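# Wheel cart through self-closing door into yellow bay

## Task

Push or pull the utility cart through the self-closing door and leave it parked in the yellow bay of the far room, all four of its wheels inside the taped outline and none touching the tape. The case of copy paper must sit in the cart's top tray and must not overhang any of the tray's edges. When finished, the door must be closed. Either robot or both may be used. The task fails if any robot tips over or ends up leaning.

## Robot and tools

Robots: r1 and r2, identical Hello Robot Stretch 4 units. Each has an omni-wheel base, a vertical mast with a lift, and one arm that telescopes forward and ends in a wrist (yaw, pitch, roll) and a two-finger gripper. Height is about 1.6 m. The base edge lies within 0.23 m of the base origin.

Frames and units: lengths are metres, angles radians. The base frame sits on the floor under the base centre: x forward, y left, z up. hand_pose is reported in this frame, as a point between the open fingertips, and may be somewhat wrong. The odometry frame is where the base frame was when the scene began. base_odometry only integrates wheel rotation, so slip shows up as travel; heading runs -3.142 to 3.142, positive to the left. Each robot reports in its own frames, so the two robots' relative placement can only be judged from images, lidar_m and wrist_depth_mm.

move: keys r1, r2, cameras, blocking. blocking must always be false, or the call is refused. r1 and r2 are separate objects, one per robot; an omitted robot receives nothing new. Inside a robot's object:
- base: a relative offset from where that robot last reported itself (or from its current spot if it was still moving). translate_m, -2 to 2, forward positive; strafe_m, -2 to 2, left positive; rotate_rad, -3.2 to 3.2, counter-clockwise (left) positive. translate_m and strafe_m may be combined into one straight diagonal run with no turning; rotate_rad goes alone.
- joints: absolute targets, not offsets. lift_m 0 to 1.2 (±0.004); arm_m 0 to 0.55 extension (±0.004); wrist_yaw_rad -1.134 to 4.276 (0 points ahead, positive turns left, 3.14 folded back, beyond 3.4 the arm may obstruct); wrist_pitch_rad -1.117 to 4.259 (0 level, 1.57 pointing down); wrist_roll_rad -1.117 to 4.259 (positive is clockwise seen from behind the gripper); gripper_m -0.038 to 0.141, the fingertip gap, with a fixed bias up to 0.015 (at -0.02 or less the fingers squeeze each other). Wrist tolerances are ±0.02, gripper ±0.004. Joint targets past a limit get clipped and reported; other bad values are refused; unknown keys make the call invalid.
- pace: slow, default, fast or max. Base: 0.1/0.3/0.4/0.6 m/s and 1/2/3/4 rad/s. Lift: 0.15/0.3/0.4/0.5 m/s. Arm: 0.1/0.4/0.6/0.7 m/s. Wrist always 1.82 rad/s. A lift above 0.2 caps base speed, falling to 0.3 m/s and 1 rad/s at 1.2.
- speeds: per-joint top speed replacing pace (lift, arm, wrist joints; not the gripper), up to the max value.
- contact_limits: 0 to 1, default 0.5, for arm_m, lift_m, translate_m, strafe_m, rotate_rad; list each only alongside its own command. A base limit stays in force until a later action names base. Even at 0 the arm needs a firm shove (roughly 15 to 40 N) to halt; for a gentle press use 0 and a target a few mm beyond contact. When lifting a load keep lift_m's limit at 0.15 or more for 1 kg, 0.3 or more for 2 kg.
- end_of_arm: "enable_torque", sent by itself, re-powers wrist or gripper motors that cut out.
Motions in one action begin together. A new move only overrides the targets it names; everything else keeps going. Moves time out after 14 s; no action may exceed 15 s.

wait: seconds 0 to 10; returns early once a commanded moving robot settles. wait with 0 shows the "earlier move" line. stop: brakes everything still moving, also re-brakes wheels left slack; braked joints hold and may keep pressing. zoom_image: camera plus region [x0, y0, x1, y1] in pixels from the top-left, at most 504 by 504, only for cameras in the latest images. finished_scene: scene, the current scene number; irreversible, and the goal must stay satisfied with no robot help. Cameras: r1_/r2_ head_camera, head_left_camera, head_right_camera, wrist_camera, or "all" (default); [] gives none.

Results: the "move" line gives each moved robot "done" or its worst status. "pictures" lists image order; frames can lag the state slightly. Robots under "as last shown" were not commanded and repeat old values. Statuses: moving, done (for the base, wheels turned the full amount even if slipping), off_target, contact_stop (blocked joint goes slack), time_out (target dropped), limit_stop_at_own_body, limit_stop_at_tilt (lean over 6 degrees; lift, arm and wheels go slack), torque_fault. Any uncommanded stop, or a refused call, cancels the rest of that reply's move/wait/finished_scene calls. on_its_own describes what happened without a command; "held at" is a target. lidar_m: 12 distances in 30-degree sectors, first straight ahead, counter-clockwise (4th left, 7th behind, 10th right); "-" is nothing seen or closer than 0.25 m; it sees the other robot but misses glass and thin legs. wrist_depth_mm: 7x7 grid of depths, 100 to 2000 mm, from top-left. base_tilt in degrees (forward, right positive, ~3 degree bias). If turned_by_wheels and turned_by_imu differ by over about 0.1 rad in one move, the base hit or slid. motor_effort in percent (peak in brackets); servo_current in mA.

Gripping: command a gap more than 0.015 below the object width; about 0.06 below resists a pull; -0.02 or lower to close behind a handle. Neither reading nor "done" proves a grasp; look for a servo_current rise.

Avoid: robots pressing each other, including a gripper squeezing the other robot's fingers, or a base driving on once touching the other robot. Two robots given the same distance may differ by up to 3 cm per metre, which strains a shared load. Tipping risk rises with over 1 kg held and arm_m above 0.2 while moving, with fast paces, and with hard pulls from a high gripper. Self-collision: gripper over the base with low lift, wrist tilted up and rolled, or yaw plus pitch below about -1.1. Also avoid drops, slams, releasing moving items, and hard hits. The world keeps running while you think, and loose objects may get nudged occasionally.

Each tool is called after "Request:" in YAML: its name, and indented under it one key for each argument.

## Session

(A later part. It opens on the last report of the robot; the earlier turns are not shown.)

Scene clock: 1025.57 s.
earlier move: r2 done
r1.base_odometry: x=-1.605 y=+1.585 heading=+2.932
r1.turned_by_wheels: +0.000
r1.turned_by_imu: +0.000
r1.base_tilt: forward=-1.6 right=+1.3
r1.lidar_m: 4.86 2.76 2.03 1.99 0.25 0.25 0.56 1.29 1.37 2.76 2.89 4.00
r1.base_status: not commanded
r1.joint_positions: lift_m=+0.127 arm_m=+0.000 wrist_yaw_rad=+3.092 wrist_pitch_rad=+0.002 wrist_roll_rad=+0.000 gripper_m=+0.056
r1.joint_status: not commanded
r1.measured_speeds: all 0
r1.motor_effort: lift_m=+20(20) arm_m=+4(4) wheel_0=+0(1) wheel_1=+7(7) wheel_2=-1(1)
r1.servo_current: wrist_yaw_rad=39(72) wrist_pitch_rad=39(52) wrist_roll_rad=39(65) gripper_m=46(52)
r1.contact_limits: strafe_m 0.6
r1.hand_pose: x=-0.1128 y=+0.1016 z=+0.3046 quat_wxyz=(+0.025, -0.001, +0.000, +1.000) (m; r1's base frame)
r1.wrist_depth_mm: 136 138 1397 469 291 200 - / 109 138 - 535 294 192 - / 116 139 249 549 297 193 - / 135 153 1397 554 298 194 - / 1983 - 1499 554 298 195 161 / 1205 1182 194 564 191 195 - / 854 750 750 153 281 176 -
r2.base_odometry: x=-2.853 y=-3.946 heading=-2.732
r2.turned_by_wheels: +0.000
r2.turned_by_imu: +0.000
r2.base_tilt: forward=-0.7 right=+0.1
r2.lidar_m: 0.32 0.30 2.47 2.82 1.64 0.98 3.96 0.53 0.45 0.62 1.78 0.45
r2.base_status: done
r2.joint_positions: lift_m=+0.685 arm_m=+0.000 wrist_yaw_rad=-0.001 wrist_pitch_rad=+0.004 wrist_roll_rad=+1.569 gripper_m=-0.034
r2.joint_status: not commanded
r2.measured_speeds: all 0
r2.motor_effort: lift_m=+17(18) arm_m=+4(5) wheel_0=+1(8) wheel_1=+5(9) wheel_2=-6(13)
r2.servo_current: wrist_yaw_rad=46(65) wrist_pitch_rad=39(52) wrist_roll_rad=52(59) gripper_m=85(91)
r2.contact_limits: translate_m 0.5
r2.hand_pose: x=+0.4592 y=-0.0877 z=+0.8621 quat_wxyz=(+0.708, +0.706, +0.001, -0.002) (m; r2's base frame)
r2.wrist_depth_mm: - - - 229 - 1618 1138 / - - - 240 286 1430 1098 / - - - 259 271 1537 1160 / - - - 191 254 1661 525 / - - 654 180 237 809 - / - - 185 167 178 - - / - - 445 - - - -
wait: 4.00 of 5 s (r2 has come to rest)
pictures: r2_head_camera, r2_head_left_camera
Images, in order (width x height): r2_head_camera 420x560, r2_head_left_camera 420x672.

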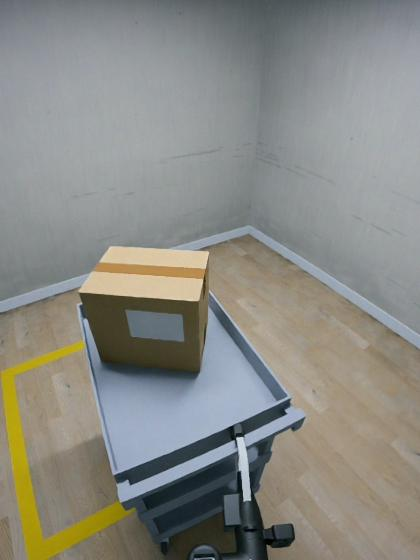

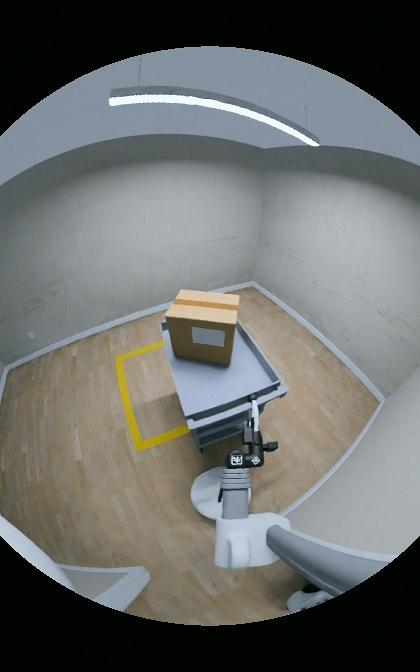

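Request:
move:
  blocking: false
  r2: {"base":{"translate_m":0.34,"strafe_m":0.045},"pace":"slow","contact_limits":{"translate_m":0.5}}
  cameras: []

Request:
wait:
  seconds: 5
  cameras: ["r2_head_camera","r2_head_left_camera"]

Scene clock: 1039.40 s.
move: r2 moving
r1: as last shown
r1.lidar_m: 4.86 2.77 2.07 2.01 0.25 0.25 0.52 1.27 1.34 2.77 2.89 4.00
r1.motor_effort: lift_m=+20(20) arm_m=+4(4) wheel_0=+1(1) wheel_1=+7(7) wheel_2=-1(1)
r1.servo_current: wrist_yaw_rad=26(65) wrist_pitch_rad=39(46) wrist_roll_rad=52(72) gripper_m=39(46)
r1.contact_limits: strafe_m 0.6
r1.wrist_depth_mm: 136 138 1499 544 294 200 - / 109 138 - 539 296 192 - / 116 139 249 549 298 193 - / 135 153 1430 554 297 194 - / 1921 - 1499 549 303 194 161 / 1205 1229 193 564 191 195 - / 842 759 759 153 281 176 -
r2.base_odometry: x=-2.864 y=-3.952 heading=-2.732
r2.turned_by_wheels: +0.000
r2.turned_by_imu: +0.000
r2.base_tilt: forward=-0.7 right=+0.1
r2.lidar_m: 0.32 0.32 2.47 2.83 1.71 0.98 3.94 0.53 0.46 0.63 1.84 0.45
r2.base_status: translate_m moving; strafe_m moving
r2.joint_positions: lift_m=+0.685 arm_m=+0.000 wrist_yaw_rad=-0.001 wrist_pitch_rad=+0.004 wrist_roll_rad=+1.569 gripper_m=-0.034
r2.joint_status: not commanded
r2.measured_speeds: translate_m=+0.048 strafe_m=+0.006 rotate_rad=+0.002 lift_m=+0.000 arm_m=+0.000 wrist_yaw_rad=+0.000 wrist_pitch_rad=+0.000 wrist_roll_rad=+0.000
r2.motor_effort: lift_m=+17(17) arm_m=+4(4) wheel_0=+7(7) wheel_1=+8(8) wheel_2=-13(13)
r2.servo_current: wrist_yaw_rad=33(59) wrist_pitch_rad=39(46) wrist_roll_rad=52(59) gripper_m=85(91)
r2.contact_limits: translate_m 0.5
r2.hand_pose: x=+0.4592 y=-0.0877 z=+0.8621 quat_wxyz=(+0.708, +0.706, +0.001, -0.002) (m; r2's base frame)
r2.wrist_depth_mm: - - - 229 - 1618 1138 / - - - 240 289 1464 1098 / - - - 259 272 1464 427 / - - - 191 255 1808 496 / - - - 180 237 820 - / - - 186 166 178 - - / - - 442 - 215 - -
pictures: none
No camera images: "cameras" was empty.

Scene clock: 1043.60 s.
earlier move: r2 done
r1.base_odometry: x=-1.605 y=+1.585 heading=+2.932
r1.turned_by_wheels: +0.000
r1.turned_by_imu: +0.000
r1.base_tilt: forward=-1.6 right=+1.3
r1.lidar_m: 4.84 2.74 2.04 2.01 0.25 0.25 0.53 1.28 1.39 2.78 2.89 4.01
r1.base_status: not commanded
r1.joint_positions: lift_m=+0.127 arm_m=+0.000 wrist_yaw_rad=+3.092 wrist_pitch_rad=+0.002 wrist_roll_rad=+0.000 gripper_m=+0.056
r1.joint_status: not commanded
r1.measured_speeds: all 0
r1.motor_effort: lift_m=+20(20) arm_m=+4(4) wheel_0=+0(1) wheel_1=+7(7) wheel_2=-1(1)
r1.servo_current: wrist_yaw_rad=59(72) wrist_pitch_rad=46(52) wrist_roll_rad=39(72) gripper_m=39(52)
r1.contact_limits: strafe_m 0.6
r1.hand_pose: x=-0.1128 y=+0.1016 z=+0.3046 quat_wxyz=(+0.025, -0.001, +0.000, +1.000) (m; r1's base frame)
r1.wrist_depth_mm: 136 138 - 530 293 200 - / 109 138 - 544 296 192 - / 116 139 249 544 300 194 - / 135 153 - 544 300 193 - / 1983 - - 554 301 195 160 / 1205 1182 194 564 191 195 - / 842 750 759 154 279 176 -
r2.base_odometry: x=-3.147 y=-4.122 heading=-2.732
r2.turned_by_wheels: +0.000
r2.turned_by_imu: +0.000
r2.base_tilt: forward=-0.7 right=+0.1
r2.lidar_m: 0.33 0.29 2.16 2.93 2.85 1.24 - 0.71 0.78 1.08 1.88 0.45
r2.base_status: done
r2.joint_positions: lift_m=+0.685 arm_m=+0.000 wrist_yaw_rad=-0.002 wrist_pitch_rad=+0.004 wrist_roll_rad=+1.569 gripper_m=-0.034
r2.joint_status: not commanded
r2.measured_speeds: all 0
r2.motor_effort: lift_m=+17(18) arm_m=+4(5) wheel_0=+2(7) wheel_1=+5(9) wheel_2=-6(13)
r2.servo_current: wrist_yaw_rad=46(59) wrist_pitch_rad=46(52) wrist_roll_rad=46(59) gripper_m=72(91)
r2.contact_limits: translate_m 0.5
r2.hand_pose: x=+0.4591 y=-0.0879 z=+0.8621 quat_wxyz=(+0.708, +0.706, +0.001, -0.002) (m; r2's base frame)
r2.wrist_depth_mm: - - - 239 - 1661 1160 / - - - 241 - 1537 1138 / - - - 267 285 1430 1138 / - - - 195 260 1708 504 / - - - 181 238 788 - / - 449 186 166 178 - - / - 430 433 - 212 - -
wait: 4.20 of 5 s (r2 has come to rest)
pictures: r2_head_camera, r2_head_left_camera
Images, in order (width x height): r2_head_camera 420x560, r2_head_left_camera 420x672.

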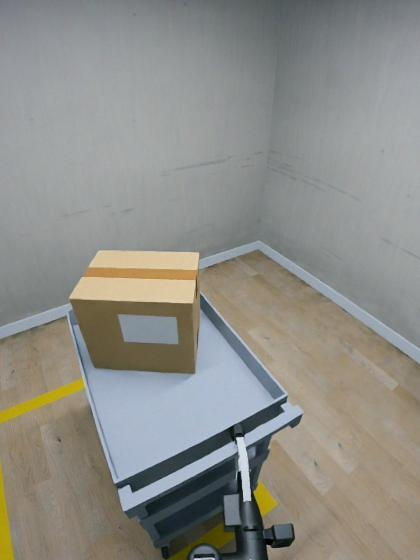

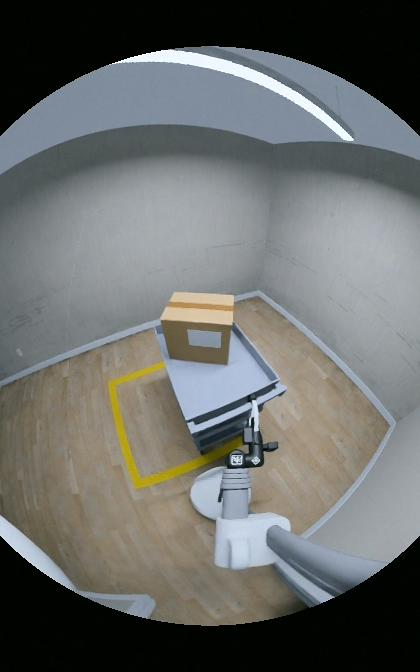

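Request:
move:
  blocking: false
  r2: {"base":{"translate_m":0.22,"strafe_m":0.05},"pace":"slow","contact_limits":{"translate_m":0.5}}
  cameras: []

Request:
wait:
  seconds: 5
  cameras: ["r2_head_camera","r2_head_right_camera"]

Scene clock: 1066.73 s.
move: r2 moving
r1: as last shown
r1.lidar_m: 4.86 2.74 2.05 2.00 0.25 0.25 0.54 1.29 1.33 2.77 2.91 3.97
r1.servo_current: wrist_yaw_rad=39(72) wrist_pitch_rad=39(46) wrist_roll_rad=65(65) gripper_m=39(46)
r1.contact_limits: strafe_m 0.6
r1.wrist_depth_mm: 136 138 - 530 293 200 - / 109 138 - 535 296 193 - / 116 138 249 544 297 193 - / 135 153 - 554 300 194 - / 1983 - - 559 301 194 161 / 1182 1205 193 564 191 195 - / 854 759 750 153 279 176 -
r2.base_odometry: x=-3.157 y=-4.130 heading=-2.732
r2.turned_by_wheels: +0.000
r2.turned_by_imu: +0.000
r2.base_tilt: forward=-0.7 right=+0.1
r2.lidar_m: 0.31 0.30 2.12 2.94 2.87 1.25 - 0.73 0.80 1.11 1.88 0.46
r2.base_status: translate_m moving; strafe_m moving
r2.joint_positions: lift_m=+0.685 arm_m=+0.000 wrist_yaw_rad=-0.002 wrist_pitch_rad=+0.004 wrist_roll_rad=+1.569 gripper_m=-0.034
r2.joint_status: not commanded
r2.measured_speeds: translate_m=+0.048 strafe_m=+0.011 rotate_rad=+0.001 lift_m=+0.000 arm_m=+0.000 wrist_yaw_rad=+0.000 wrist_pitch_rad=+0.000 wrist_roll_rad=+0.000
r2.motor_effort: lift_m=+17(18) arm_m=+4(4) wheel_0=+0(6) wheel_1=+7(8) wheel_2=-12(12)
r2.servo_current: wrist_yaw_rad=46(52) wrist_pitch_rad=52(52) wrist_roll_rad=46(52) gripper_m=85(85)
r2.contact_limits: translate_m 0.5
r2.hand_pose: x=+0.4591 y=-0.0879 z=+0.8621 quat_wxyz=(+0.708, +0.706, +0.001, -0.002) (m; r2's base frame)
r2.wrist_depth_mm: - - - 237 - 1661 1160 / - - - 241 - 1537 1138 / - - - 268 286 1499 1118 / - - - 195 260 1708 500 / - - - 181 238 778 - / - 452 185 165 178 - - / - 424 430 - - - -
pictures: none
No camera images: "cameras" was empty.

Scene clock: 1069.73 s.
earlier move: r2 done
r1.base_odometry: x=-1.605 y=+1.585 heading=+2.932
r1.turned_by_wheels: +0.000
r1.turned_by_imu: +0.000
r1.base_tilt: forward=-1.6 right=+1.3
r1.lidar_m: 4.85 2.75 2.06 2.01 0.25 0.25 0.55 1.30 1.36 2.78 2.89 3.99
r1.base_status: not commanded
r1.joint_positions: lift_m=+0.127 arm_m=+0.000 wrist_yaw_rad=+3.092 wrist_pitch_rad=+0.002 wrist_roll_rad=+0.000 gripper_m=+0.056
r1.joint_status: not commanded
r1.measured_speeds: all 0
r1.motor_effort: lift_m=+20(20) arm_m=+4(4) wheel_0=+0(1) wheel_1=+7(7) wheel_2=-1(1)
r1.servo_current: wrist_yaw_rad=52(72) wrist_pitch_rad=46(52) wrist_roll_rad=52(72) gripper_m=46(46)
r1.contact_limits: strafe_m 0.6
r1.hand_pose: x=-0.1128 y=+0.1016 z=+0.3046 quat_wxyz=(+0.025, -0.001, +0.000, +1.000) (m; r1's base frame)
r1.wrist_depth_mm: 136 138 - 535 293 200 - / 109 138 - 535 296 192 - / 116 139 250 539 297 193 - / 135 153 - 549 300 194 - / 1983 - - 559 300 194 161 / 1205 1205 193 559 191 195 - / 842 759 759 153 281 175 -
r2.base_odometry: x=-3.328 y=-4.255 heading=-2.732
r2.turned_by_wheels: +0.000
r2.turned_by_imu: +0.000
r2.base_tilt: forward=-0.7 right=+0.1
r2.lidar_m: 0.31 0.29 1.94 2.67 2.91 1.45 1.56 0.93 1.00 1.39 1.80 0.45
r2.base_status: done
r2.joint_positions: lift_m=+0.685 arm_m=+0.000 wrist_yaw_rad=-0.003 wrist_pitch_rad=+0.004 wrist_roll_rad=+1.569 gripper_m=-0.034
r2.joint_status: not commanded
r2.measured_speeds: all 0
r2.motor_effort: lift_m=+17(18) arm_m=+4(5) wheel_0=+2(6) wheel_1=+5(8) wheel_2=-8(14)
r2.servo_current: wrist_yaw_rad=52(59) wrist_pitch_rad=39(52) wrist_roll_rad=52(59) gripper_m=91(91)
r2.contact_limits: translate_m 0.5
r2.hand_pose: x=+0.4590 y=-0.0882 z=+0.8621 quat_wxyz=(+0.708, +0.706, +0.001, -0.002) (m; r2's base frame)
r2.wrist_depth_mm: - - - 239 - 1661 1182 / - - - 241 1921 1576 1160 / - - - 268 286 1464 1118 / - - - 195 260 1661 500 / - - - 179 239 778 - / - 449 186 165 178 - - / - 427 430 - 212 - -
wait: 3.00 of 5 s (r2 has come to rest)
pictures: r2_head_camera, r2_head_right_camera
Images, in order (width x height): r2_head_camera 420x560, r2_head_right_camera 420x672.

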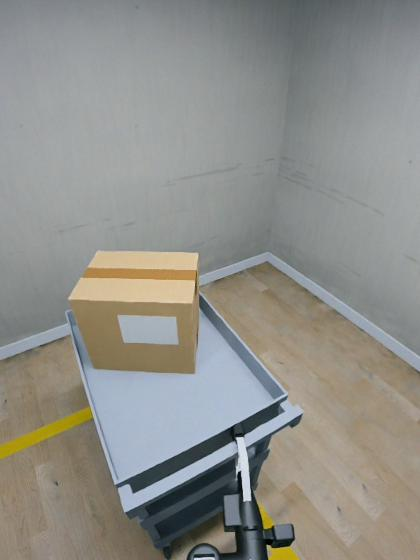

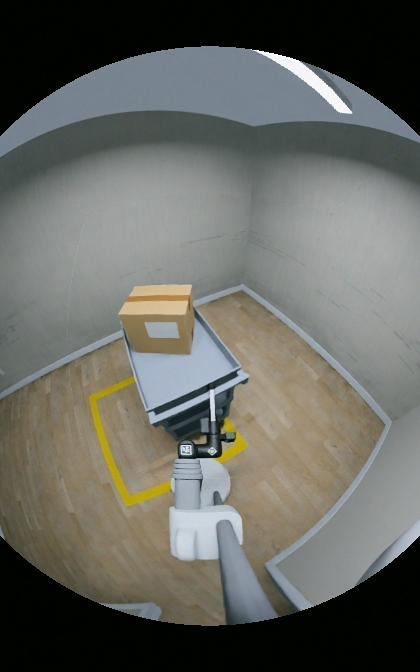

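Request:
move:
  cameras: ["r2_head_camera","r2_head_left_camera","r2_head_right_camera"]
  blocking: false

Request:
zoom_image:
  camera: "r2_head_camera"
  region: [0, 200, 420, 560]

Scene clock: 1087.80 s.
r1.base_odometry: x=-1.605 y=+1.585 heading=+2.932
r1.turned_by_wheels: +0.000
r1.turned_by_imu: +0.000
r1.base_tilt: forward=-1.6 right=+1.2
r1.lidar_m: 4.85 2.75 2.05 2.03 0.25 0.25 0.56 1.27 1.35 2.78 2.91 4.02
r1.base_status: not commanded
r1.joint_positions: lift_m=+0.127 arm_m=+0.000 wrist_yaw_rad=+3.092 wrist_pitch_rad=+0.002 wrist_roll_rad=+0.000 gripper_m=+0.056
r1.joint_status: not commanded
r1.measured_speeds: all 0
r1.motor_effort: lift_m=+20(20) arm_m=+4(4) wheel_0=+0(1) wheel_1=+7(7) wheel_2=-1(1)
r1.servo_current: wrist_yaw_rad=59(72) wrist_pitch_rad=39(52) wrist_roll_rad=59(72) gripper_m=46(46)
r1.contact_limits: strafe_m 0.6
r1.hand_pose: x=-0.1128 y=+0.1016 z=+0.3046 quat_wxyz=(+0.025, -0.001, +0.000, +1.000) (m; r1's base frame)
r1.wrist_depth_mm: 136 138 - 525 293 200 - / 109 138 - 539 296 193 - / 116 139 250 539 298 193 - / 135 153 - 549 297 194 - / 1921 - - 559 301 194 161 / 1205 1205 193 564 191 195 - / 854 750 759 153 281 176 -
r2.base_odometry: x=-3.328 y=-4.255 heading=-2.732
r2.turned_by_wheels: +0.000
r2.turned_by_imu: +0.000
r2.base_tilt: forward=-0.7 right=+0.1
r2.lidar_m: 0.30 0.30 1.92 2.65 2.90 1.47 1.54 0.94 1.00 1.36 1.81 0.45
r2.base_status: done
r2.joint_positions: lift_m=+0.685 arm_m=+0.000 wrist_yaw_rad=-0.003 wrist_pitch_rad=+0.004 wrist_roll_rad=+1.569 gripper_m=-0.034
r2.joint_status: not commanded
r2.measured_speeds: all 0
r2.motor_effort: lift_m=+17(18) arm_m=+4(5) wheel_0=+2(6) wheel_1=+5(8) wheel_2=-7(14)
r2.servo_current: wrist_yaw_rad=46(59) wrist_pitch_rad=39(52) wrist_roll_rad=59(59) gripper_m=85(91)
r2.contact_limits: translate_m 0.5
r2.hand_pose: x=+0.4590 y=-0.0882 z=+0.8621 quat_wxyz=(+0.708, +0.706, +0.001, -0.002) (m; r2's base frame)
r2.wrist_depth_mm: - - - 240 - 1618 1138 / - - - 243 1921 1537 1160 / - - - 267 286 1464 1118 / - - - 195 259 1661 496 / - - - 179 239 778 - / - 452 185 165 178 - - / - 427 430 - 212 - -
pictures: r2_head_camera, r2_head_left_camera, r2_head_right_camera
Images, in order (width x height): r2_head_camera 420x560, r2_head_left_camera 420x672, r2_head_right_camera 420x672.

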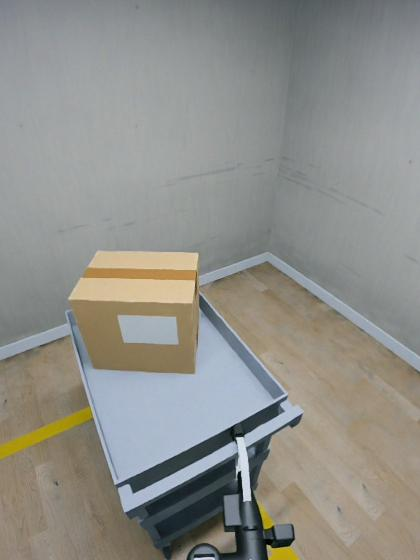

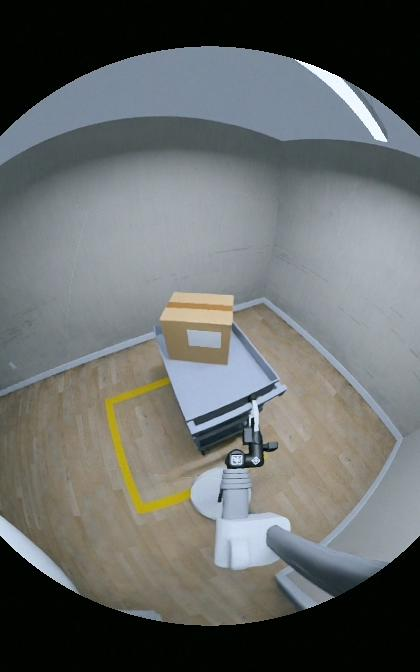

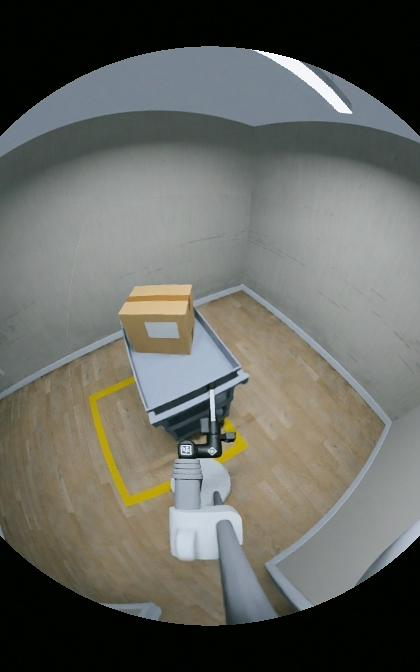

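Scaled by 1.200 from the camera's 420x560 image, which has a finer 1200x1600 frame.

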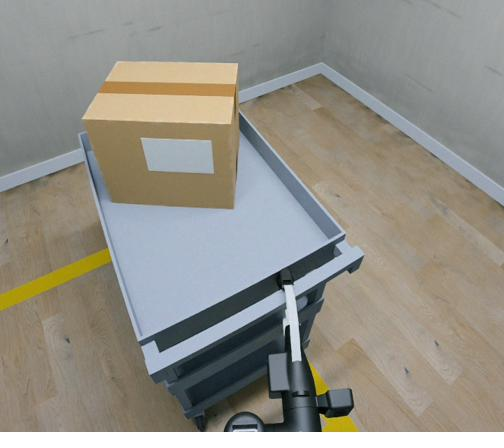

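Request:
zoom_image:
  camera: "r2_head_right_camera"
  region: [70, 280, 290, 520]

Request:
zoom_image:
  camera: "r2_head_camera"
  region: [100, 360, 340, 560]

Request:
zoom_image:
  camera: "r2_head_left_camera"
  region: [80, 280, 320, 520]

Scaled by 2.100 from the camera's 420x672 image, which has a finer 600x960 frame.

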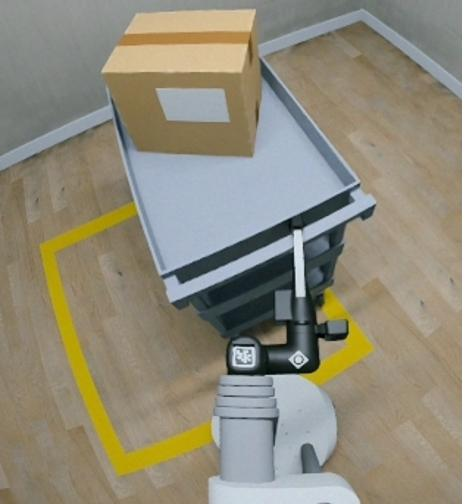

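Scaled by 2.100 from the camera's 420x560 image, which has a finer 1200x1600 frame.

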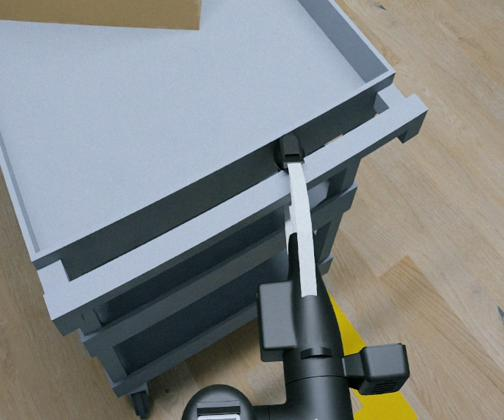

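Scaled by 2.100 from the camera's 420x672 image, which has a finer 600x960 frame.

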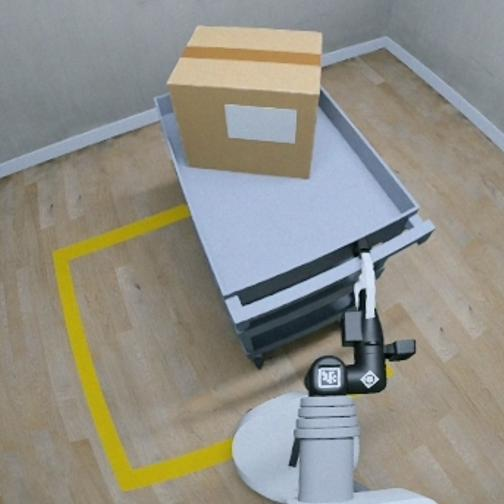

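Request:
zoom_image:
  camera: "r2_head_right_camera"
  region: [200, 390, 260, 460]

Request:
zoom_image:
  camera: "r2_head_camera"
  region: [230, 460, 320, 560]

Scaled by 7.200 from the camera's 420x672 image, which has a finer 600x960 frame.

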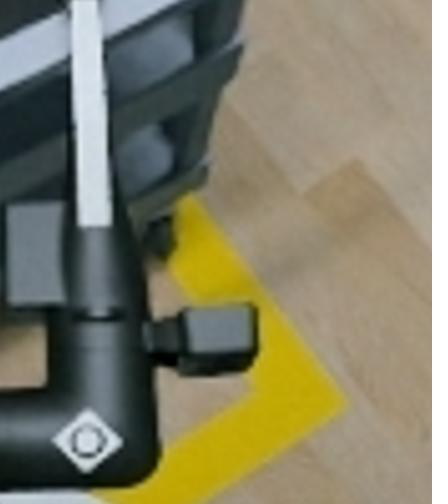

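Scaled by 5.040 from the camera's 420x560 image, which has a finer 1200x1600 frame.

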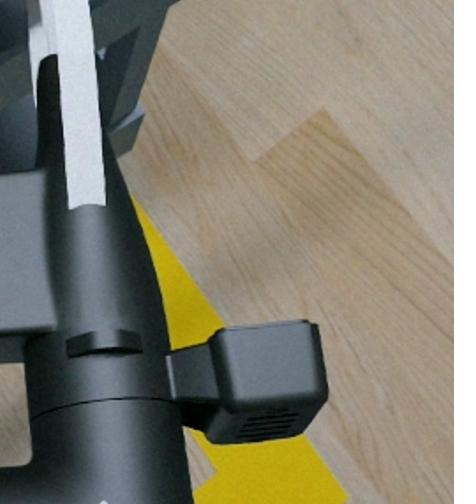

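Request:
move:
  r2: {"joints":{"gripper_m":0.08}}
  cameras: []
  blocking: false

Request:
wait:
  seconds: 2
  cameras: []

Request:
move:
  r2: {"base":{"translate_m":-0.25},"pace":"slow"}
  cameras: []
  blocking: false

Request:
wait:
  seconds: 5
  cameras: ["r2_head_camera","r2_head_right_camera"]

Scene clock: 1159.27 s.
move: r2 moving
r1: as last shown
r1.base_tilt: forward=-1.6 right=+1.3
r1.lidar_m: 4.86 2.75 2.07 2.02 0.25 0.25 0.56 1.28 1.34 2.78 2.88 3.99
r1.motor_effort: lift_m=+20(20) arm_m=+4(4) wheel_0=+1(1) wheel_1=+7(7) wheel_2=-1(1)
r1.servo_current: wrist_yaw_rad=39(65) wrist_pitch_rad=46(46) wrist_roll_rad=72(72) gripper_m=39(46)
r1.contact_limits: strafe_m 0.6
r1.wrist_depth_mm: 136 138 - 535 293 201 - / 109 138 - 539 297 193 - / 116 139 250 544 298 193 - / 135 153 - 549 298 193 - / 1921 - - 559 301 195 161 / 1182 1229 193 559 191 194 - / 842 741 759 153 279 175 -
r2.base_odometry: x=-3.328 y=-4.255 heading=-2.732
r2.turned_by_wheels: +0.000
r2.turned_by_imu: +0.000
r2.base_tilt: forward=-0.6 right=+0.1
r2.lidar_m: 0.32 0.30 1.92 2.64 2.91 1.44 1.55 0.92 1.01 1.37 1.80 0.45
r2.base_status: not commanded
r2.joint_positions: lift_m=+0.685 arm_m=+0.000 wrist_yaw_rad=-0.003 wrist_pitch_rad=+0.004 wrist_roll_rad=+1.569 gripper_m=-0.009
r2.joint_status: gripper_m moving
r2.measured_speeds: all 0
r2.motor_effort: lift_m=+17(18) arm_m=+4(4) wheel_0=+2(2) wheel_1=+5(5) wheel_2=-8(8)
r2.servo_current: wrist_yaw_rad=46(52) wrist_pitch_rad=46(52) wrist_roll_rad=46(59) gripper_m=78(98)
r2.contact_limits: translate_m 0.5
r2.hand_pose: x=+0.4590 y=-0.0882 z=+0.8621 quat_wxyz=(+0.708, +0.706, +0.001, -0.002) (m; r2's base frame)
r2.wrist_depth_mm: - - - 245 - 1661 1160 / - - - 244 1921 1576 1138 / - - - 272 290 1430 1118 / - - - 200 265 1708 500 / - - - 185 243 778 - / - 449 189 169 179 - - / - 141 430 - - - -
pictures: none
No camera images: "cameras" was empty.

Scene clock: 1160.60 s.
earlier move: r2 done
r1.base_odometry: x=-1.605 y=+1.585 heading=+2.932
r1.turned_by_wheels: +0.000
r1.turned_by_imu: +0.000
r1.base_tilt: forward=-1.5 right=+1.3
r1.lidar_m: 4.84 2.75 2.06 2.03 0.25 0.25 0.50 1.29 1.33 2.77 2.88 4.02
r1.base_status: not commanded
r1.joint_positions: lift_m=+0.127 arm_m=+0.000 wrist_yaw_rad=+3.092 wrist_pitch_rad=+0.002 wrist_roll_rad=+0.000 gripper_m=+0.056
r1.joint_status: not commanded
r1.measured_speeds: all 0
r1.motor_effort: lift_m=+20(20) arm_m=+4(4) wheel_0=+0(1) wheel_1=+7(7) wheel_2=-1(1)
r1.servo_current: wrist_yaw_rad=46(65) wrist_pitch_rad=39(52) wrist_roll_rad=33(72) gripper_m=46(52)
r1.contact_limits: strafe_m 0.6
r1.hand_pose: x=-0.1128 y=+0.1016 z=+0.3046 quat_wxyz=(+0.025, -0.001, +0.000, +1.000) (m; r1's base frame)
r1.wrist_depth_mm: 136 138 - 530 293 200 - / 109 138 - 535 297 193 - / 116 139 248 539 297 193 - / 135 153 - 549 300 194 - / 1983 - - 559 300 194 161 / 1182 1182 194 564 191 194 - / 854 741 759 153 281 176 -
r2.base_odometry: x=-3.328 y=-4.255 heading=-2.732
r2.turned_by_wheels: +0.000
r2.turned_by_imu: +0.000
r2.base_tilt: forward=-0.6 right=+0.1
r2.lidar_m: 0.32 0.31 1.94 2.65 2.89 1.46 1.53 0.94 0.98 1.37 1.81 0.48
r2.base_status: not commanded
r2.joint_positions: lift_m=+0.685 arm_m=+0.000 wrist_yaw_rad=-0.003 wrist_pitch_rad=+0.004 wrist_roll_rad=+1.569 gripper_m=+0.080
r2.joint_status: all done
r2.measured_speeds: all 0
r2.motor_effort: lift_m=+17(18) arm_m=+4(4) wheel_0=+2(2) wheel_1=+5(5) wheel_2=-7(8)
r2.servo_current: wrist_yaw_rad=52(59) wrist_pitch_rad=46(52) wrist_roll_rad=52(59) gripper_m=52(111)
r2.contact_limits: translate_m 0.5
r2.hand_pose: x=+0.4590 y=-0.0882 z=+0.8621 quat_wxyz=(+0.708, +0.706, +0.000, -0.002) (m; r2's base frame)
r2.wrist_depth_mm: - - - 262 - 1708 1160 / - - - 260 319 1576 1160 / - - - 296 306 329 327 / - - - 211 273 1708 530 / - - - 195 256 768 - / - 492 193 182 193 - - / - 142 449 - 227 - -
wait: 1.33 of 2 s (r2 has come to rest)
pictures: none
No camera images: "cameras" was empty.

Scene clock: 1161.10 s.
move: r2 moving
r1: as last shown
r1.base_tilt: forward=-1.6 right=+1.3
r1.lidar_m: 4.87 2.78 2.03 2.02 0.25 0.25 0.55 1.29 1.30 2.77 2.88 3.99
r1.motor_effort: lift_m=+20(20) arm_m=+4(4) wheel_0=+0(0) wheel_1=+7(7) wheel_2=-1(1)
r1.servo_current: wrist_yaw_rad=46(65) wrist_pitch_rad=39(52) wrist_roll_rad=52(52) gripper_m=39(52)
r1.contact_limits: strafe_m 0.6
r1.wrist_depth_mm: 136 138 - 530 291 201 - / 109 138 - 530 296 193 - / 116 138 249 544 298 193 - / 135 153 - 544 298 195 - / 1983 - - 559 300 195 160 / 1205 1205 194 564 191 195 - / 866 750 759 153 282 176 -
r2.base_odometry: x=-3.317 y=-4.251 heading=-2.732
r2.turned_by_wheels: +0.000
r2.turned_by_imu: +0.000
r2.base_tilt: forward=-0.7 right=+0.1
r2.lidar_m: 0.33 0.32 1.94 2.66 2.90 1.44 1.53 0.92 0.98 1.37 1.82 0.51
r2.base_status: translate_m moving
r2.joint_positions: lift_m=+0.685 arm_m=+0.000 wrist_yaw_rad=-0.003 wrist_pitch_rad=+0.004 wrist_roll_rad=+1.569 gripper_m=+0.080
r2.joint_status: not commanded
r2.measured_speeds: translate_m=-0.049 strafe_m=+0.000 rotate_rad=+0.000 lift_m=+0.000 arm_m=+0.000 wrist_yaw_rad=+0.000 wrist_pitch_rad=+0.000 wrist_roll_rad=+0.000
r2.motor_effort: lift_m=+18(18) arm_m=+4(4) wheel_0=-8(10) wheel_1=-6(8) wheel_2=+9(9)
r2.servo_current: wrist_yaw_rad=39(52) wrist_pitch_rad=39(46) wrist_roll_rad=46(52) gripper_m=52(59)
r2.hand_pose: x=+0.4590 y=-0.0882 z=+0.8621 quat_wxyz=(+0.708, +0.706, +0.000, -0.002) (m; r2's base frame)
r2.wrist_depth_mm: - - - - - 1708 1182 / - - - 267 - 1576 1160 / - - - 303 319 334 336 / - - - 224 285 1708 539 / - - - 206 265 741 - / - 488 193 190 192 - - / - 142 459 - 236 - -
pictures: none
No camera images: "cameras" was empty.

Scene clock: 1164.40 s.
earlier move: r2 done
r1.base_odometry: x=-1.605 y=+1.585 heading=+2.932
r1.turned_by_wheels: +0.000
r1.turned_by_imu: +0.000
r1.base_tilt: forward=-1.6 right=+1.3
r1.lidar_m: 4.85 2.77 2.08 2.00 0.25 0.25 0.53 1.29 1.38 2.76 2.92 4.02
r1.base_status: not commanded
r1.joint_positions: lift_m=+0.127 arm_m=+0.000 wrist_yaw_rad=+3.092 wrist_pitch_rad=+0.002 wrist_roll_rad=+0.000 gripper_m=+0.056
r1.joint_status: not commanded
r1.measured_speeds: all 0
r1.motor_effort: lift_m=+20(20) arm_m=+4(4) wheel_0=+0(1) wheel_1=+7(7) wheel_2=-1(1)
r1.servo_current: wrist_yaw_rad=39(65) wrist_pitch_rad=39(52) wrist_roll_rad=52(72) gripper_m=46(52)
r1.contact_limits: strafe_m 0.6
r1.hand_pose: x=-0.1128 y=+0.1016 z=+0.3046 quat_wxyz=(+0.025, -0.001, +0.000, +1.000) (m; r1's base frame)
r1.wrist_depth_mm: 136 138 - 535 293 200 - / 109 138 - 535 294 191 - / 116 139 249 544 298 193 - / 135 153 - 549 301 193 - / 1983 - - 554 300 195 160 / 1205 1205 194 559 191 195 - / 854 759 759 153 281 176 -
r2.base_odometry: x=-3.099 y=-4.156 heading=-2.732
r2.turned_by_wheels: +0.000
r2.turned_by_imu: +0.000
r2.base_tilt: forward=-0.7 right=+0.1
r2.lidar_m: 0.57 0.56 2.15 2.89 2.80 1.19 - 0.74 0.78 1.09 1.93 0.72
r2.base_status: done
r2.joint_positions: lift_m=+0.685 arm_m=+0.000 wrist_yaw_rad=-0.003 wrist_pitch_rad=+0.004 wrist_roll_rad=+1.569 gripper_m=+0.080
r2.joint_status: not commanded
r2.measured_speeds: all 0
r2.motor_effort: lift_m=+17(18) arm_m=+4(5) wheel_0=-4(10) wheel_1=-5(8) wheel_2=+4(10)
r2.servo_current: wrist_yaw_rad=39(65) wrist_pitch_rad=39(52) wrist_roll_rad=52(72) gripper_m=46(59)
r2.hand_pose: x=+0.4590 y=-0.0882 z=+0.8621 quat_wxyz=(+0.708, +0.706, +0.000, -0.002) (m; r2's base frame)
r2.wrist_depth_mm: - - - - - 1661 1160 / - - - - - 1661 1182 / - - - 549 - 1576 1078 / - - - 535 - 788 517 / - - - 496 1008 - 480 / - - 192 455 187 - 449 / - 127 707 - - - -
wait: 3.30 of 5 s (r2 has come to rest)
pictures: r2_head_camera, r2_head_right_camera
Images, in order (width x height): r2_head_camera 420x560, r2_head_right_camera 420x672.

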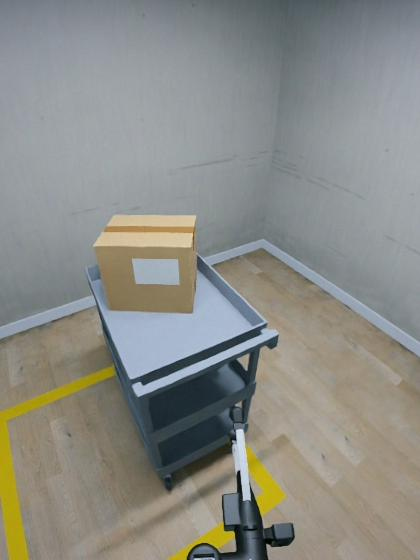

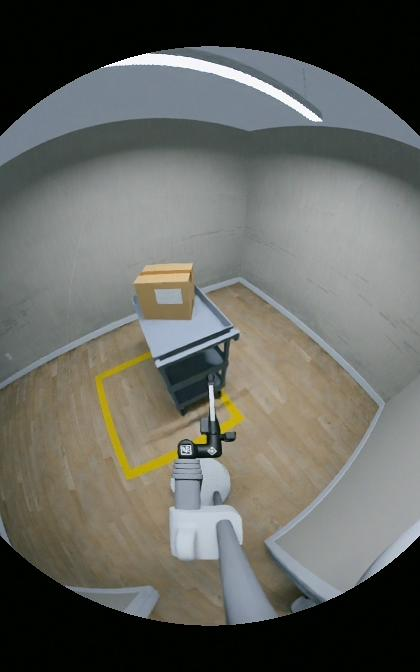

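Request:
move:
  r2: {"base":{"translate_m":0.61,"strafe_m":-1.03}}
  cameras: []
  blocking: false

Request:
wait:
  seconds: 8
  cameras: ["r2_head_left_camera"]

Scene clock: 1176.90 s.
move: r2 moving
r1: as last shown
r1.base_tilt: forward=-1.5 right=+1.3
r1.lidar_m: 4.85 2.75 2.04 2.00 0.25 0.25 0.55 1.29 1.33 2.78 2.88 3.98
r1.motor_effort: lift_m=+20(20) arm_m=+4(4) wheel_0=+1(1) wheel_1=+7(7) wheel_2=-1(1)
r1.servo_current: wrist_yaw_rad=33(65) wrist_pitch_rad=39(52) wrist_roll_rad=52(72) gripper_m=46(46)
r1.contact_limits: strafe_m 0.6
r1.wrist_depth_mm: 136 138 - 535 293 200 - / 109 138 - 539 294 191 - / 116 139 250 544 298 193 - / 135 153 - 549 298 193 - / 1983 - 1983 559 300 194 160 / 1205 1205 193 559 191 195 - / 842 741 759 153 279 176 -
r2.base_odometry: x=-3.124 y=-4.138 heading=-2.733
r2.turned_by_wheels: -0.001
r2.turned_by_imu: +0.000
r2.base_tilt: forward=-0.7 right=+0.0
r2.lidar_m: 0.58 0.54 2.16 2.91 2.81 1.22 - 0.73 0.77 1.07 1.90 0.76
r2.base_status: translate_m moving; strafe_m moving
r2.joint_positions: lift_m=+0.685 arm_m=+0.000 wrist_yaw_rad=-0.003 wrist_pitch_rad=+0.004 wrist_roll_rad=+1.569 gripper_m=+0.080
r2.joint_status: not commanded
r2.measured_speeds: translate_m=+0.061 strafe_m=-0.105 rotate_rad=-0.002 lift_m=+0.000 arm_m=+0.000 wrist_yaw_rad=+0.000 wrist_pitch_rad=+0.000 wrist_roll_rad=+0.000
r2.motor_effort: lift_m=+17(18) arm_m=+4(4) wheel_0=+9(10) wheel_1=-9(9) wheel_2=-9(11)
r2.servo_current: wrist_yaw_rad=39(59) wrist_pitch_rad=39(46) wrist_roll_rad=46(52) gripper_m=52(59)
r2.hand_pose: x=+0.4590 y=-0.0882 z=+0.8621 quat_wxyz=(+0.708, +0.706, +0.000, -0.002) (m; r2's base frame)
r2.wrist_depth_mm: - - - - - 1661 1182 / - - - - - 1708 1182 / - - - - - 1756 1138 / - - - 535 - 750 517 / - - - 496 - - 480 / - - 191 455 187 - 449 / - 128 691 - - - -
pictures: none
No camera images: "cameras" was empty.

Scene clock: 1181.87 s.
earlier move: r2 done
r1.base_odometry: x=-1.605 y=+1.585 heading=+2.932
r1.turned_by_wheels: +0.000
r1.turned_by_imu: +0.000
r1.base_tilt: forward=-1.6 right=+1.3
r1.lidar_m: 4.86 2.78 2.04 2.00 0.25 0.25 0.53 1.29 1.31 2.76 2.88 4.01
r1.base_status: not commanded
r1.joint_positions: lift_m=+0.127 arm_m=+0.000 wrist_yaw_rad=+3.092 wrist_pitch_rad=+0.002 wrist_roll_rad=+0.000 gripper_m=+0.056
r1.joint_status: not commanded
r1.measured_speeds: all 0
r1.motor_effort: lift_m=+20(20) arm_m=+4(4) wheel_0=+0(1) wheel_1=+7(7) wheel_2=-1(1)
r1.servo_current: wrist_yaw_rad=46(72) wrist_pitch_rad=39(52) wrist_roll_rad=52(72) gripper_m=39(52)
r1.contact_limits: strafe_m 0.6
r1.hand_pose: x=-0.1128 y=+0.1016 z=+0.3046 quat_wxyz=(+0.025, -0.001, +0.000, +1.000) (m; r1's base frame)
r1.wrist_depth_mm: 135 138 - 530 293 200 - / 109 138 - 535 296 192 - / 116 139 249 549 300 193 - / 135 153 - 554 300 194 - / - - - 554 301 195 160 / 1205 1205 193 564 191 195 - / 831 759 759 153 281 175 -
r2.base_odometry: x=-4.068 y=-3.454 heading=-2.733
r2.turned_by_wheels: +0.000
r2.turned_by_imu: +0.002
r2.base_tilt: forward=-0.7 right=+0.1
r2.lidar_m: 1.10 2.04 0.84 0.79 2.96 1.07 0.78 0.75 0.81 0.78 0.74 0.79
r2.base_status: done
r2.joint_positions: lift_m=+0.685 arm_m=+0.000 wrist_yaw_rad=-0.003 wrist_pitch_rad=+0.004 wrist_roll_rad=+1.569 gripper_m=+0.080
r2.joint_status: not commanded
r2.measured_speeds: all 0
r2.motor_effort: lift_m=+17(18) arm_m=+4(5) wheel_0=+1(13) wheel_1=-5(9) wheel_2=-4(12)
r2.servo_current: wrist_yaw_rad=46(65) wrist_pitch_rad=46(52) wrist_roll_rad=46(59) gripper_m=46(59)
r2.hand_pose: x=+0.4590 y=-0.0882 z=+0.8621 quat_wxyz=(+0.708, +0.706, +0.000, -0.002) (m; r2's base frame)
r2.wrist_depth_mm: - - - - - - - / - - - - - - - / - - - - - - - / - - - - - - 1078 / - - - - - 1499 1205 / - - 187 - 186 1661 1182 / - 128 - - - 1708 1205
wait: 4.97 of 8 s (r2 has come to rest)
pictures: r2_head_left_camera
Images, in order (width x height): r2_head_left_camera 420x672.

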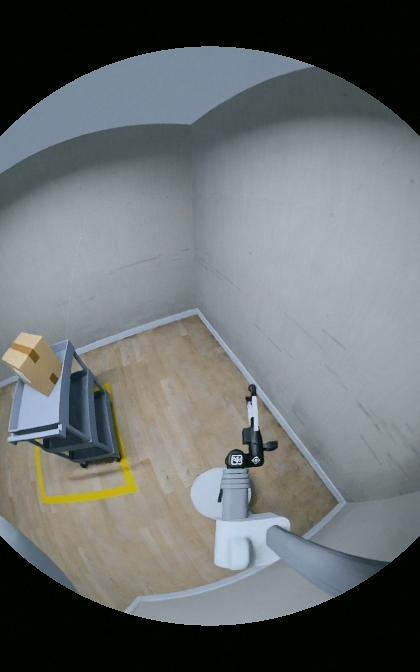

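Request:
move:
  r2: {"base":{"rotate_rad":2.1},"joints":{"gripper_m":-0.02}}
  cameras: []
  blocking: false

Request:
wait:
  seconds: 6
  cameras: ["r2_head_camera","r2_head_right_camera"]

Scene clock: 1188.47 s.
move: r2 moving
r1: as last shown
r1.lidar_m: 4.86 2.74 2.06 2.00 0.25 0.25 0.57 1.29 1.33 2.76 2.88 4.02
r1.servo_current: wrist_yaw_rad=39(65) wrist_pitch_rad=46(46) wrist_roll_rad=46(52) gripper_m=39(46)
r1.contact_limits: strafe_m 0.6
r1.wrist_depth_mm: 136 138 - 530 291 200 - / 109 138 - 539 297 192 - / 116 139 250 539 297 193 - / 135 153 - 554 300 193 - / 1983 - - 554 300 195 161 / 1205 1205 195 559 191 195 - / 854 750 759 153 281 175 -
r2.base_odometry: x=-4.068 y=-3.454 heading=-2.481
r2.turned_by_wheels: +0.252
r2.turned_by_imu: +0.245
r2.base_tilt: forward=-0.7 right=+0.1
r2.lidar_m: 1.55 1.15 0.79 1.06 2.26 0.90 0.76 0.74 0.87 0.75 0.74 0.90
r2.base_status: rotate_rad moving
r2.joint_positions: lift_m=+0.685 arm_m=+0.000 wrist_yaw_rad=-0.003 wrist_pitch_rad=+0.004 wrist_roll_rad=+1.569 gripper_m=+0.061
r2.joint_status: gripper_m moving
r2.measured_speeds: translate_m=+0.002 strafe_m=-0.001 rotate_rad=+0.971 lift_m=+0.000 arm_m=+0.000 wrist_yaw_rad=+0.000 wrist_pitch_rad=+0.000 wrist_roll_rad=+0.000
r2.motor_effort: lift_m=+17(17) arm_m=+5(5) wheel_0=-11(11) wheel_1=-9(11) wheel_2=-11(11)
r2.servo_current: wrist_yaw_rad=52(59) wrist_pitch_rad=39(46) wrist_roll_rad=39(65) gripper_m=124(124)
r2.hand_pose: x=+0.4590 y=-0.0882 z=+0.8621 quat_wxyz=(+0.708, +0.706, +0.000, -0.002) (m; r2's base frame)
r2.wrist_depth_mm: - - - - - - - / - - - - - - - / - - - - - 1397 1160 / - - - - - 1661 1205 / - - - - - 1756 1205 / - - 193 - 185 1618 1205 / - 124 - - - 1537 1205
pictures: none
No camera images: "cameras" was empty.

Scene clock: 1190.30 s.
earlier move: r2 done
r1.base_odometry: x=-1.605 y=+1.585 heading=+2.932
r1.turned_by_wheels: +0.000
r1.turned_by_imu: +0.000
r1.base_tilt: forward=-1.6 right=+1.3
r1.lidar_m: 4.87 2.76 2.05 2.03 0.25 0.25 0.54 1.28 1.36 2.77 2.91 3.99
r1.base_status: not commanded
r1.joint_positions: lift_m=+0.127 arm_m=+0.000 wrist_yaw_rad=+3.092 wrist_pitch_rad=+0.002 wrist_roll_rad=+0.000 gripper_m=+0.056
r1.joint_status: not commanded
r1.measured_speeds: all 0
r1.motor_effort: lift_m=+20(20) arm_m=+4(4) wheel_0=+0(1) wheel_1=+7(8) wheel_2=-1(1)
r1.servo_current: wrist_yaw_rad=72(72) wrist_pitch_rad=39(52) wrist_roll_rad=46(65) gripper_m=39(46)
r1.contact_limits: strafe_m 0.6
r1.hand_pose: x=-0.1128 y=+0.1016 z=+0.3046 quat_wxyz=(+0.025, -0.001, +0.000, +1.000) (m; r1's base frame)
r1.wrist_depth_mm: 136 138 - 535 291 201 - / 109 138 - 539 297 193 - / 116 139 250 544 297 193 - / 135 153 - 544 300 194 - / 1983 - - 554 301 194 161 / 1182 1182 194 564 191 194 - / 854 741 759 154 279 176 -
r2.base_odometry: x=-4.068 y=-3.454 heading=-0.634
r2.turned_by_wheels: +1.847
r2.turned_by_imu: +1.798
r2.base_tilt: forward=-0.7 right=+0.0
r2.lidar_m: 3.08 1.12 0.79 0.76 0.78 0.79 0.74 0.78 1.06 2.03 0.87 0.78
r2.base_status: done
r2.joint_positions: lift_m=+0.685 arm_m=+0.000 wrist_yaw_rad=-0.002 wrist_pitch_rad=+0.004 wrist_roll_rad=+1.569 gripper_m=-0.019
r2.joint_status: all done
r2.measured_speeds: all 0
r2.motor_effort: lift_m=+17(18) arm_m=+4(5) wheel_0=-4(12) wheel_1=-4(11) wheel_2=-4(14)
r2.servo_current: wrist_yaw_rad=52(59) wrist_pitch_rad=46(52) wrist_roll_rad=46(65) gripper_m=98(163)
r2.hand_pose: x=+0.4591 y=-0.0881 z=+0.8621 quat_wxyz=(+0.708, +0.706, +0.001, -0.002) (m; r2's base frame)
r2.wrist_depth_mm: - - - - - 1756 1160 / - - - - - 1708 1182 / - - - - - 1756 1229 / - - - - - 1708 1182 / - - - - - 1708 1205 / - - 187 202 180 1618 1229 / - - - - - 1537 1182
wait: 1.83 of 6 s (r2 has come to rest)
pictures: r2_head_camera, r2_head_right_camera
Images, in order (width x height): r2_head_camera 420x560, r2_head_right_camera 420x672.

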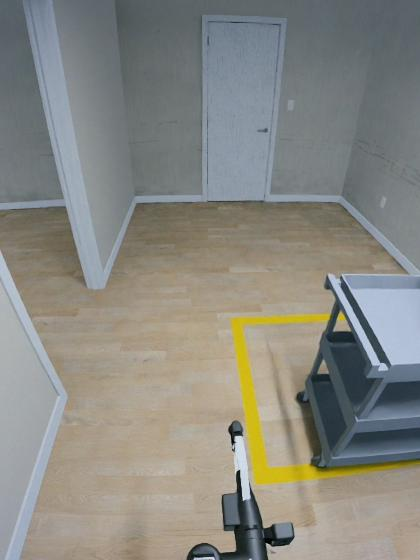

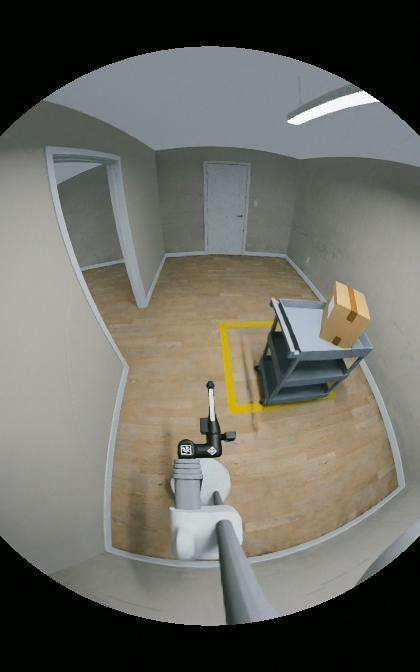

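Request:
zoom_image:
  camera: "r2_head_right_camera"
  region: [220, 280, 380, 420]

Request:
zoom_image:
  camera: "r2_head_camera"
  region: [230, 250, 420, 500]

Scaled by 3.150 from the camera's 420x672 image, which has a finer 600x960 frame.

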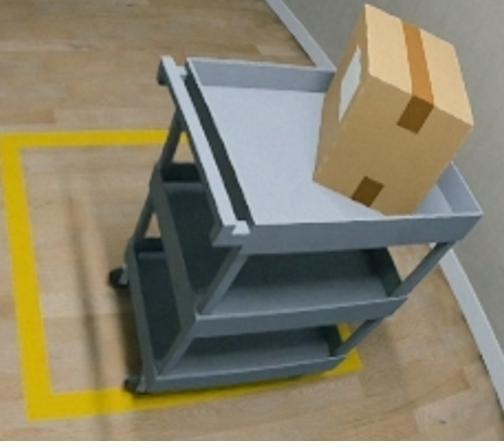

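Scaled by 2.016 from the camera's 420x560 image, which has a finer 1200x1600 frame.

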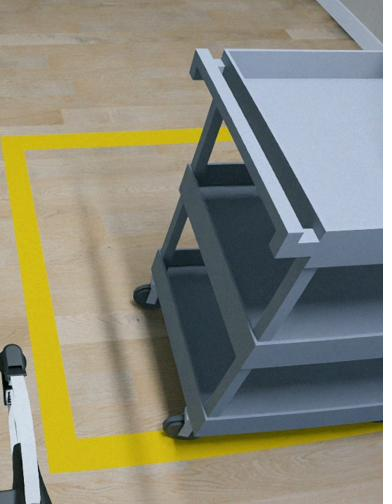

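Request:
move:
  r2: {"base":{"strafe_m":-0.65}}
  cameras: []
  blocking: false

Request:
wait:
  seconds: 6
  cameras: ["r2_head_camera","r2_head_right_camera"]

Request:
zoom_image:
  camera: "r2_head_right_camera"
  region: [140, 270, 340, 470]

Request:
zoom_image:
  camera: "r2_head_camera"
  region: [0, 200, 420, 560]

Scene clock: 1222.50 s.
move: r2 moving
r1: as last shown
r1.lidar_m: 4.85 2.76 2.03 2.03 0.25 0.25 0.54 1.30 1.37 2.78 2.92 4.01
r1.motor_effort: lift_m=+20(20) arm_m=+4(4) wheel_0=+1(1) wheel_1=+7(7) wheel_2=-1(1)
r1.servo_current: wrist_yaw_rad=52(65) wrist_pitch_rad=39(46) wrist_roll_rad=52(59) gripper_m=39(39)
r1.contact_limits: strafe_m 0.6
r1.wrist_depth_mm: 136 138 - 535 291 200 - / 109 138 - 535 297 193 - / 116 139 249 539 297 193 - / 135 153 - 554 298 193 - / 1983 - - 554 300 195 161 / 1205 1205 194 564 191 195 - / 842 759 750 153 281 176 -
r2.base_odometry: x=-4.090 y=-3.483 heading=-0.634
r2.turned_by_wheels: +0.000
r2.turned_by_imu: +0.000
r2.base_tilt: forward=-0.6 right=+0.0
r2.lidar_m: 3.22 1.15 0.83 0.79 0.83 0.79 0.75 0.78 1.05 2.00 0.85 0.77
r2.base_status: strafe_m moving
r2.joint_positions: lift_m=+0.685 arm_m=+0.000 wrist_yaw_rad=-0.002 wrist_pitch_rad=+0.004 wrist_roll_rad=+1.569 gripper_m=-0.019
r2.joint_status: not commanded
r2.measured_speeds: translate_m=+0.001 strafe_m=-0.141 rotate_rad=-0.008 lift_m=+0.000 arm_m=+0.000 wrist_yaw_rad=+0.000 wrist_pitch_rad=+0.000 wrist_roll_rad=+0.000
r2.motor_effort: lift_m=+17(18) arm_m=+4(4) wheel_0=+11(11) wheel_1=-11(12) wheel_2=+0(3)
r2.servo_current: wrist_yaw_rad=46(46) wrist_pitch_rad=39(46) wrist_roll_rad=46(59) gripper_m=98(98)
r2.hand_pose: x=+0.4591 y=-0.0881 z=+0.8621 quat_wxyz=(+0.708, +0.706, +0.001, -0.002) (m; r2's base frame)
r2.wrist_depth_mm: - - - - - 1808 1182 / - - - - - 1708 1160 / - - - - - 1708 1205 / - - - - - 1756 1205 / - - - - - 1756 1205 / - - 186 202 180 1576 1205 / - - - - - 1537 1205
pictures: none
No camera images: "cameras" was empty.

Scene clock: 1225.50 s.
earlier move: r2 done
r1.base_odometry: x=-1.605 y=+1.585 heading=+2.932
r1.turned_by_wheels: +0.000
r1.turned_by_imu: +0.000
r1.base_tilt: forward=-1.6 right=+1.3
r1.lidar_m: 4.85 2.73 2.07 2.02 0.25 0.25 0.53 1.29 1.35 2.78 2.90 4.00
r1.base_status: not commanded
r1.joint_positions: lift_m=+0.127 arm_m=+0.000 wrist_yaw_rad=+3.092 wrist_pitch_rad=+0.002 wrist_roll_rad=+0.000 gripper_m=+0.056
r1.joint_status: not commanded
r1.measured_speeds: all 0
r1.motor_effort: lift_m=+20(20) arm_m=+4(4) wheel_0=+1(1) wheel_1=+7(7) wheel_2=-1(1)
r1.servo_current: wrist_yaw_rad=46(72) wrist_pitch_rad=39(52) wrist_roll_rad=59(72) gripper_m=46(52)
r1.contact_limits: strafe_m 0.6
r1.hand_pose: x=-0.1128 y=+0.1016 z=+0.3046 quat_wxyz=(+0.025, -0.001, +0.000, +1.000) (m; r1's base frame)
r1.wrist_depth_mm: 136 138 - 530 293 200 - / 109 138 - 535 294 191 - / 116 139 249 544 297 193 - / 135 153 - 544 298 193 - / 1983 - - 559 300 194 160 / 1205 1205 194 559 190 195 - / 854 759 759 153 281 176 -
r2.base_odometry: x=-4.453 y=-3.977 heading=-0.634
r2.turned_by_wheels: +0.000
r2.turned_by_imu: +0.000
r2.base_tilt: forward=-0.6 right=+0.1
r2.lidar_m: 0.56 2.55 1.47 1.38 1.09 0.78 0.74 0.79 1.08 1.39 1.44 0.61
r2.base_status: done
r2.joint_positions: lift_m=+0.685 arm_m=+0.000 wrist_yaw_rad=-0.002 wrist_pitch_rad=+0.004 wrist_roll_rad=+1.569 gripper_m=-0.019
r2.joint_status: not commanded
r2.measured_speeds: all 0
r2.motor_effort: lift_m=+17(18) arm_m=+4(4) wheel_0=+2(12) wheel_1=-2(12) wheel_2=+0(3)
r2.servo_current: wrist_yaw_rad=39(59) wrist_pitch_rad=46(52) wrist_roll_rad=46(59) gripper_m=91(98)
r2.hand_pose: x=+0.4591 y=-0.0881 z=+0.8621 quat_wxyz=(+0.708, +0.706, +0.001, -0.002) (m; r2's base frame)
r2.wrist_depth_mm: - 397 399 345 347 - - / - 436 424 349 - - - / - - 466 355 - - - / - - - 355 - - - / - - - 357 - - - / - - 186 201 179 723 - / - - - - - 379 469
wait: 3.00 of 6 s (r2 has come to rest)
pictures: r2_head_camera, r2_head_right_camera
Images, in order (width x height): r2_head_camera 420x560, r2_head_right_camera 420x672.

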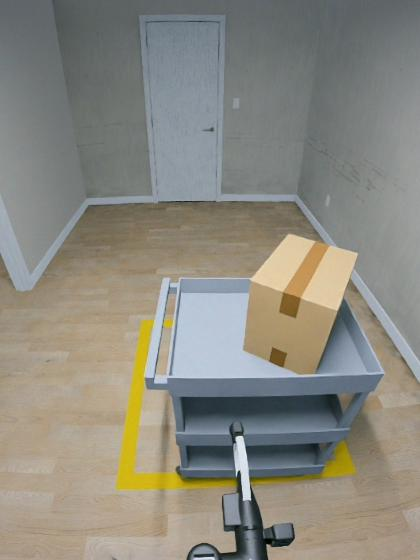

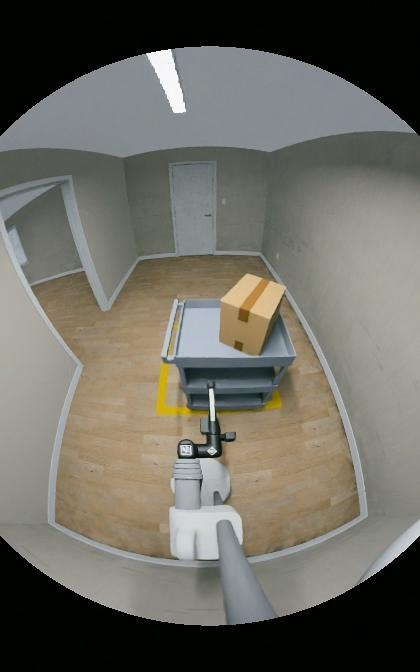

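Scaled by 2.520 from the camera's 420x672 image, which has a finer 600x960 frame.

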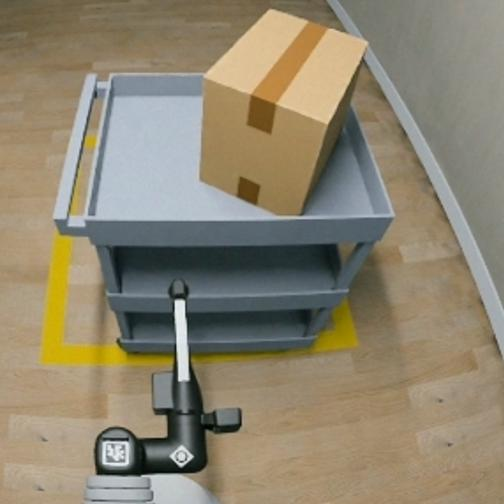

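Scaled by 1.200 from the camera's 420x560 image, which has a finer 1200x1600 frame.

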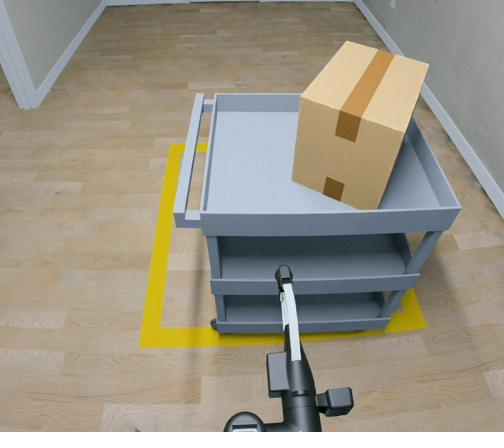

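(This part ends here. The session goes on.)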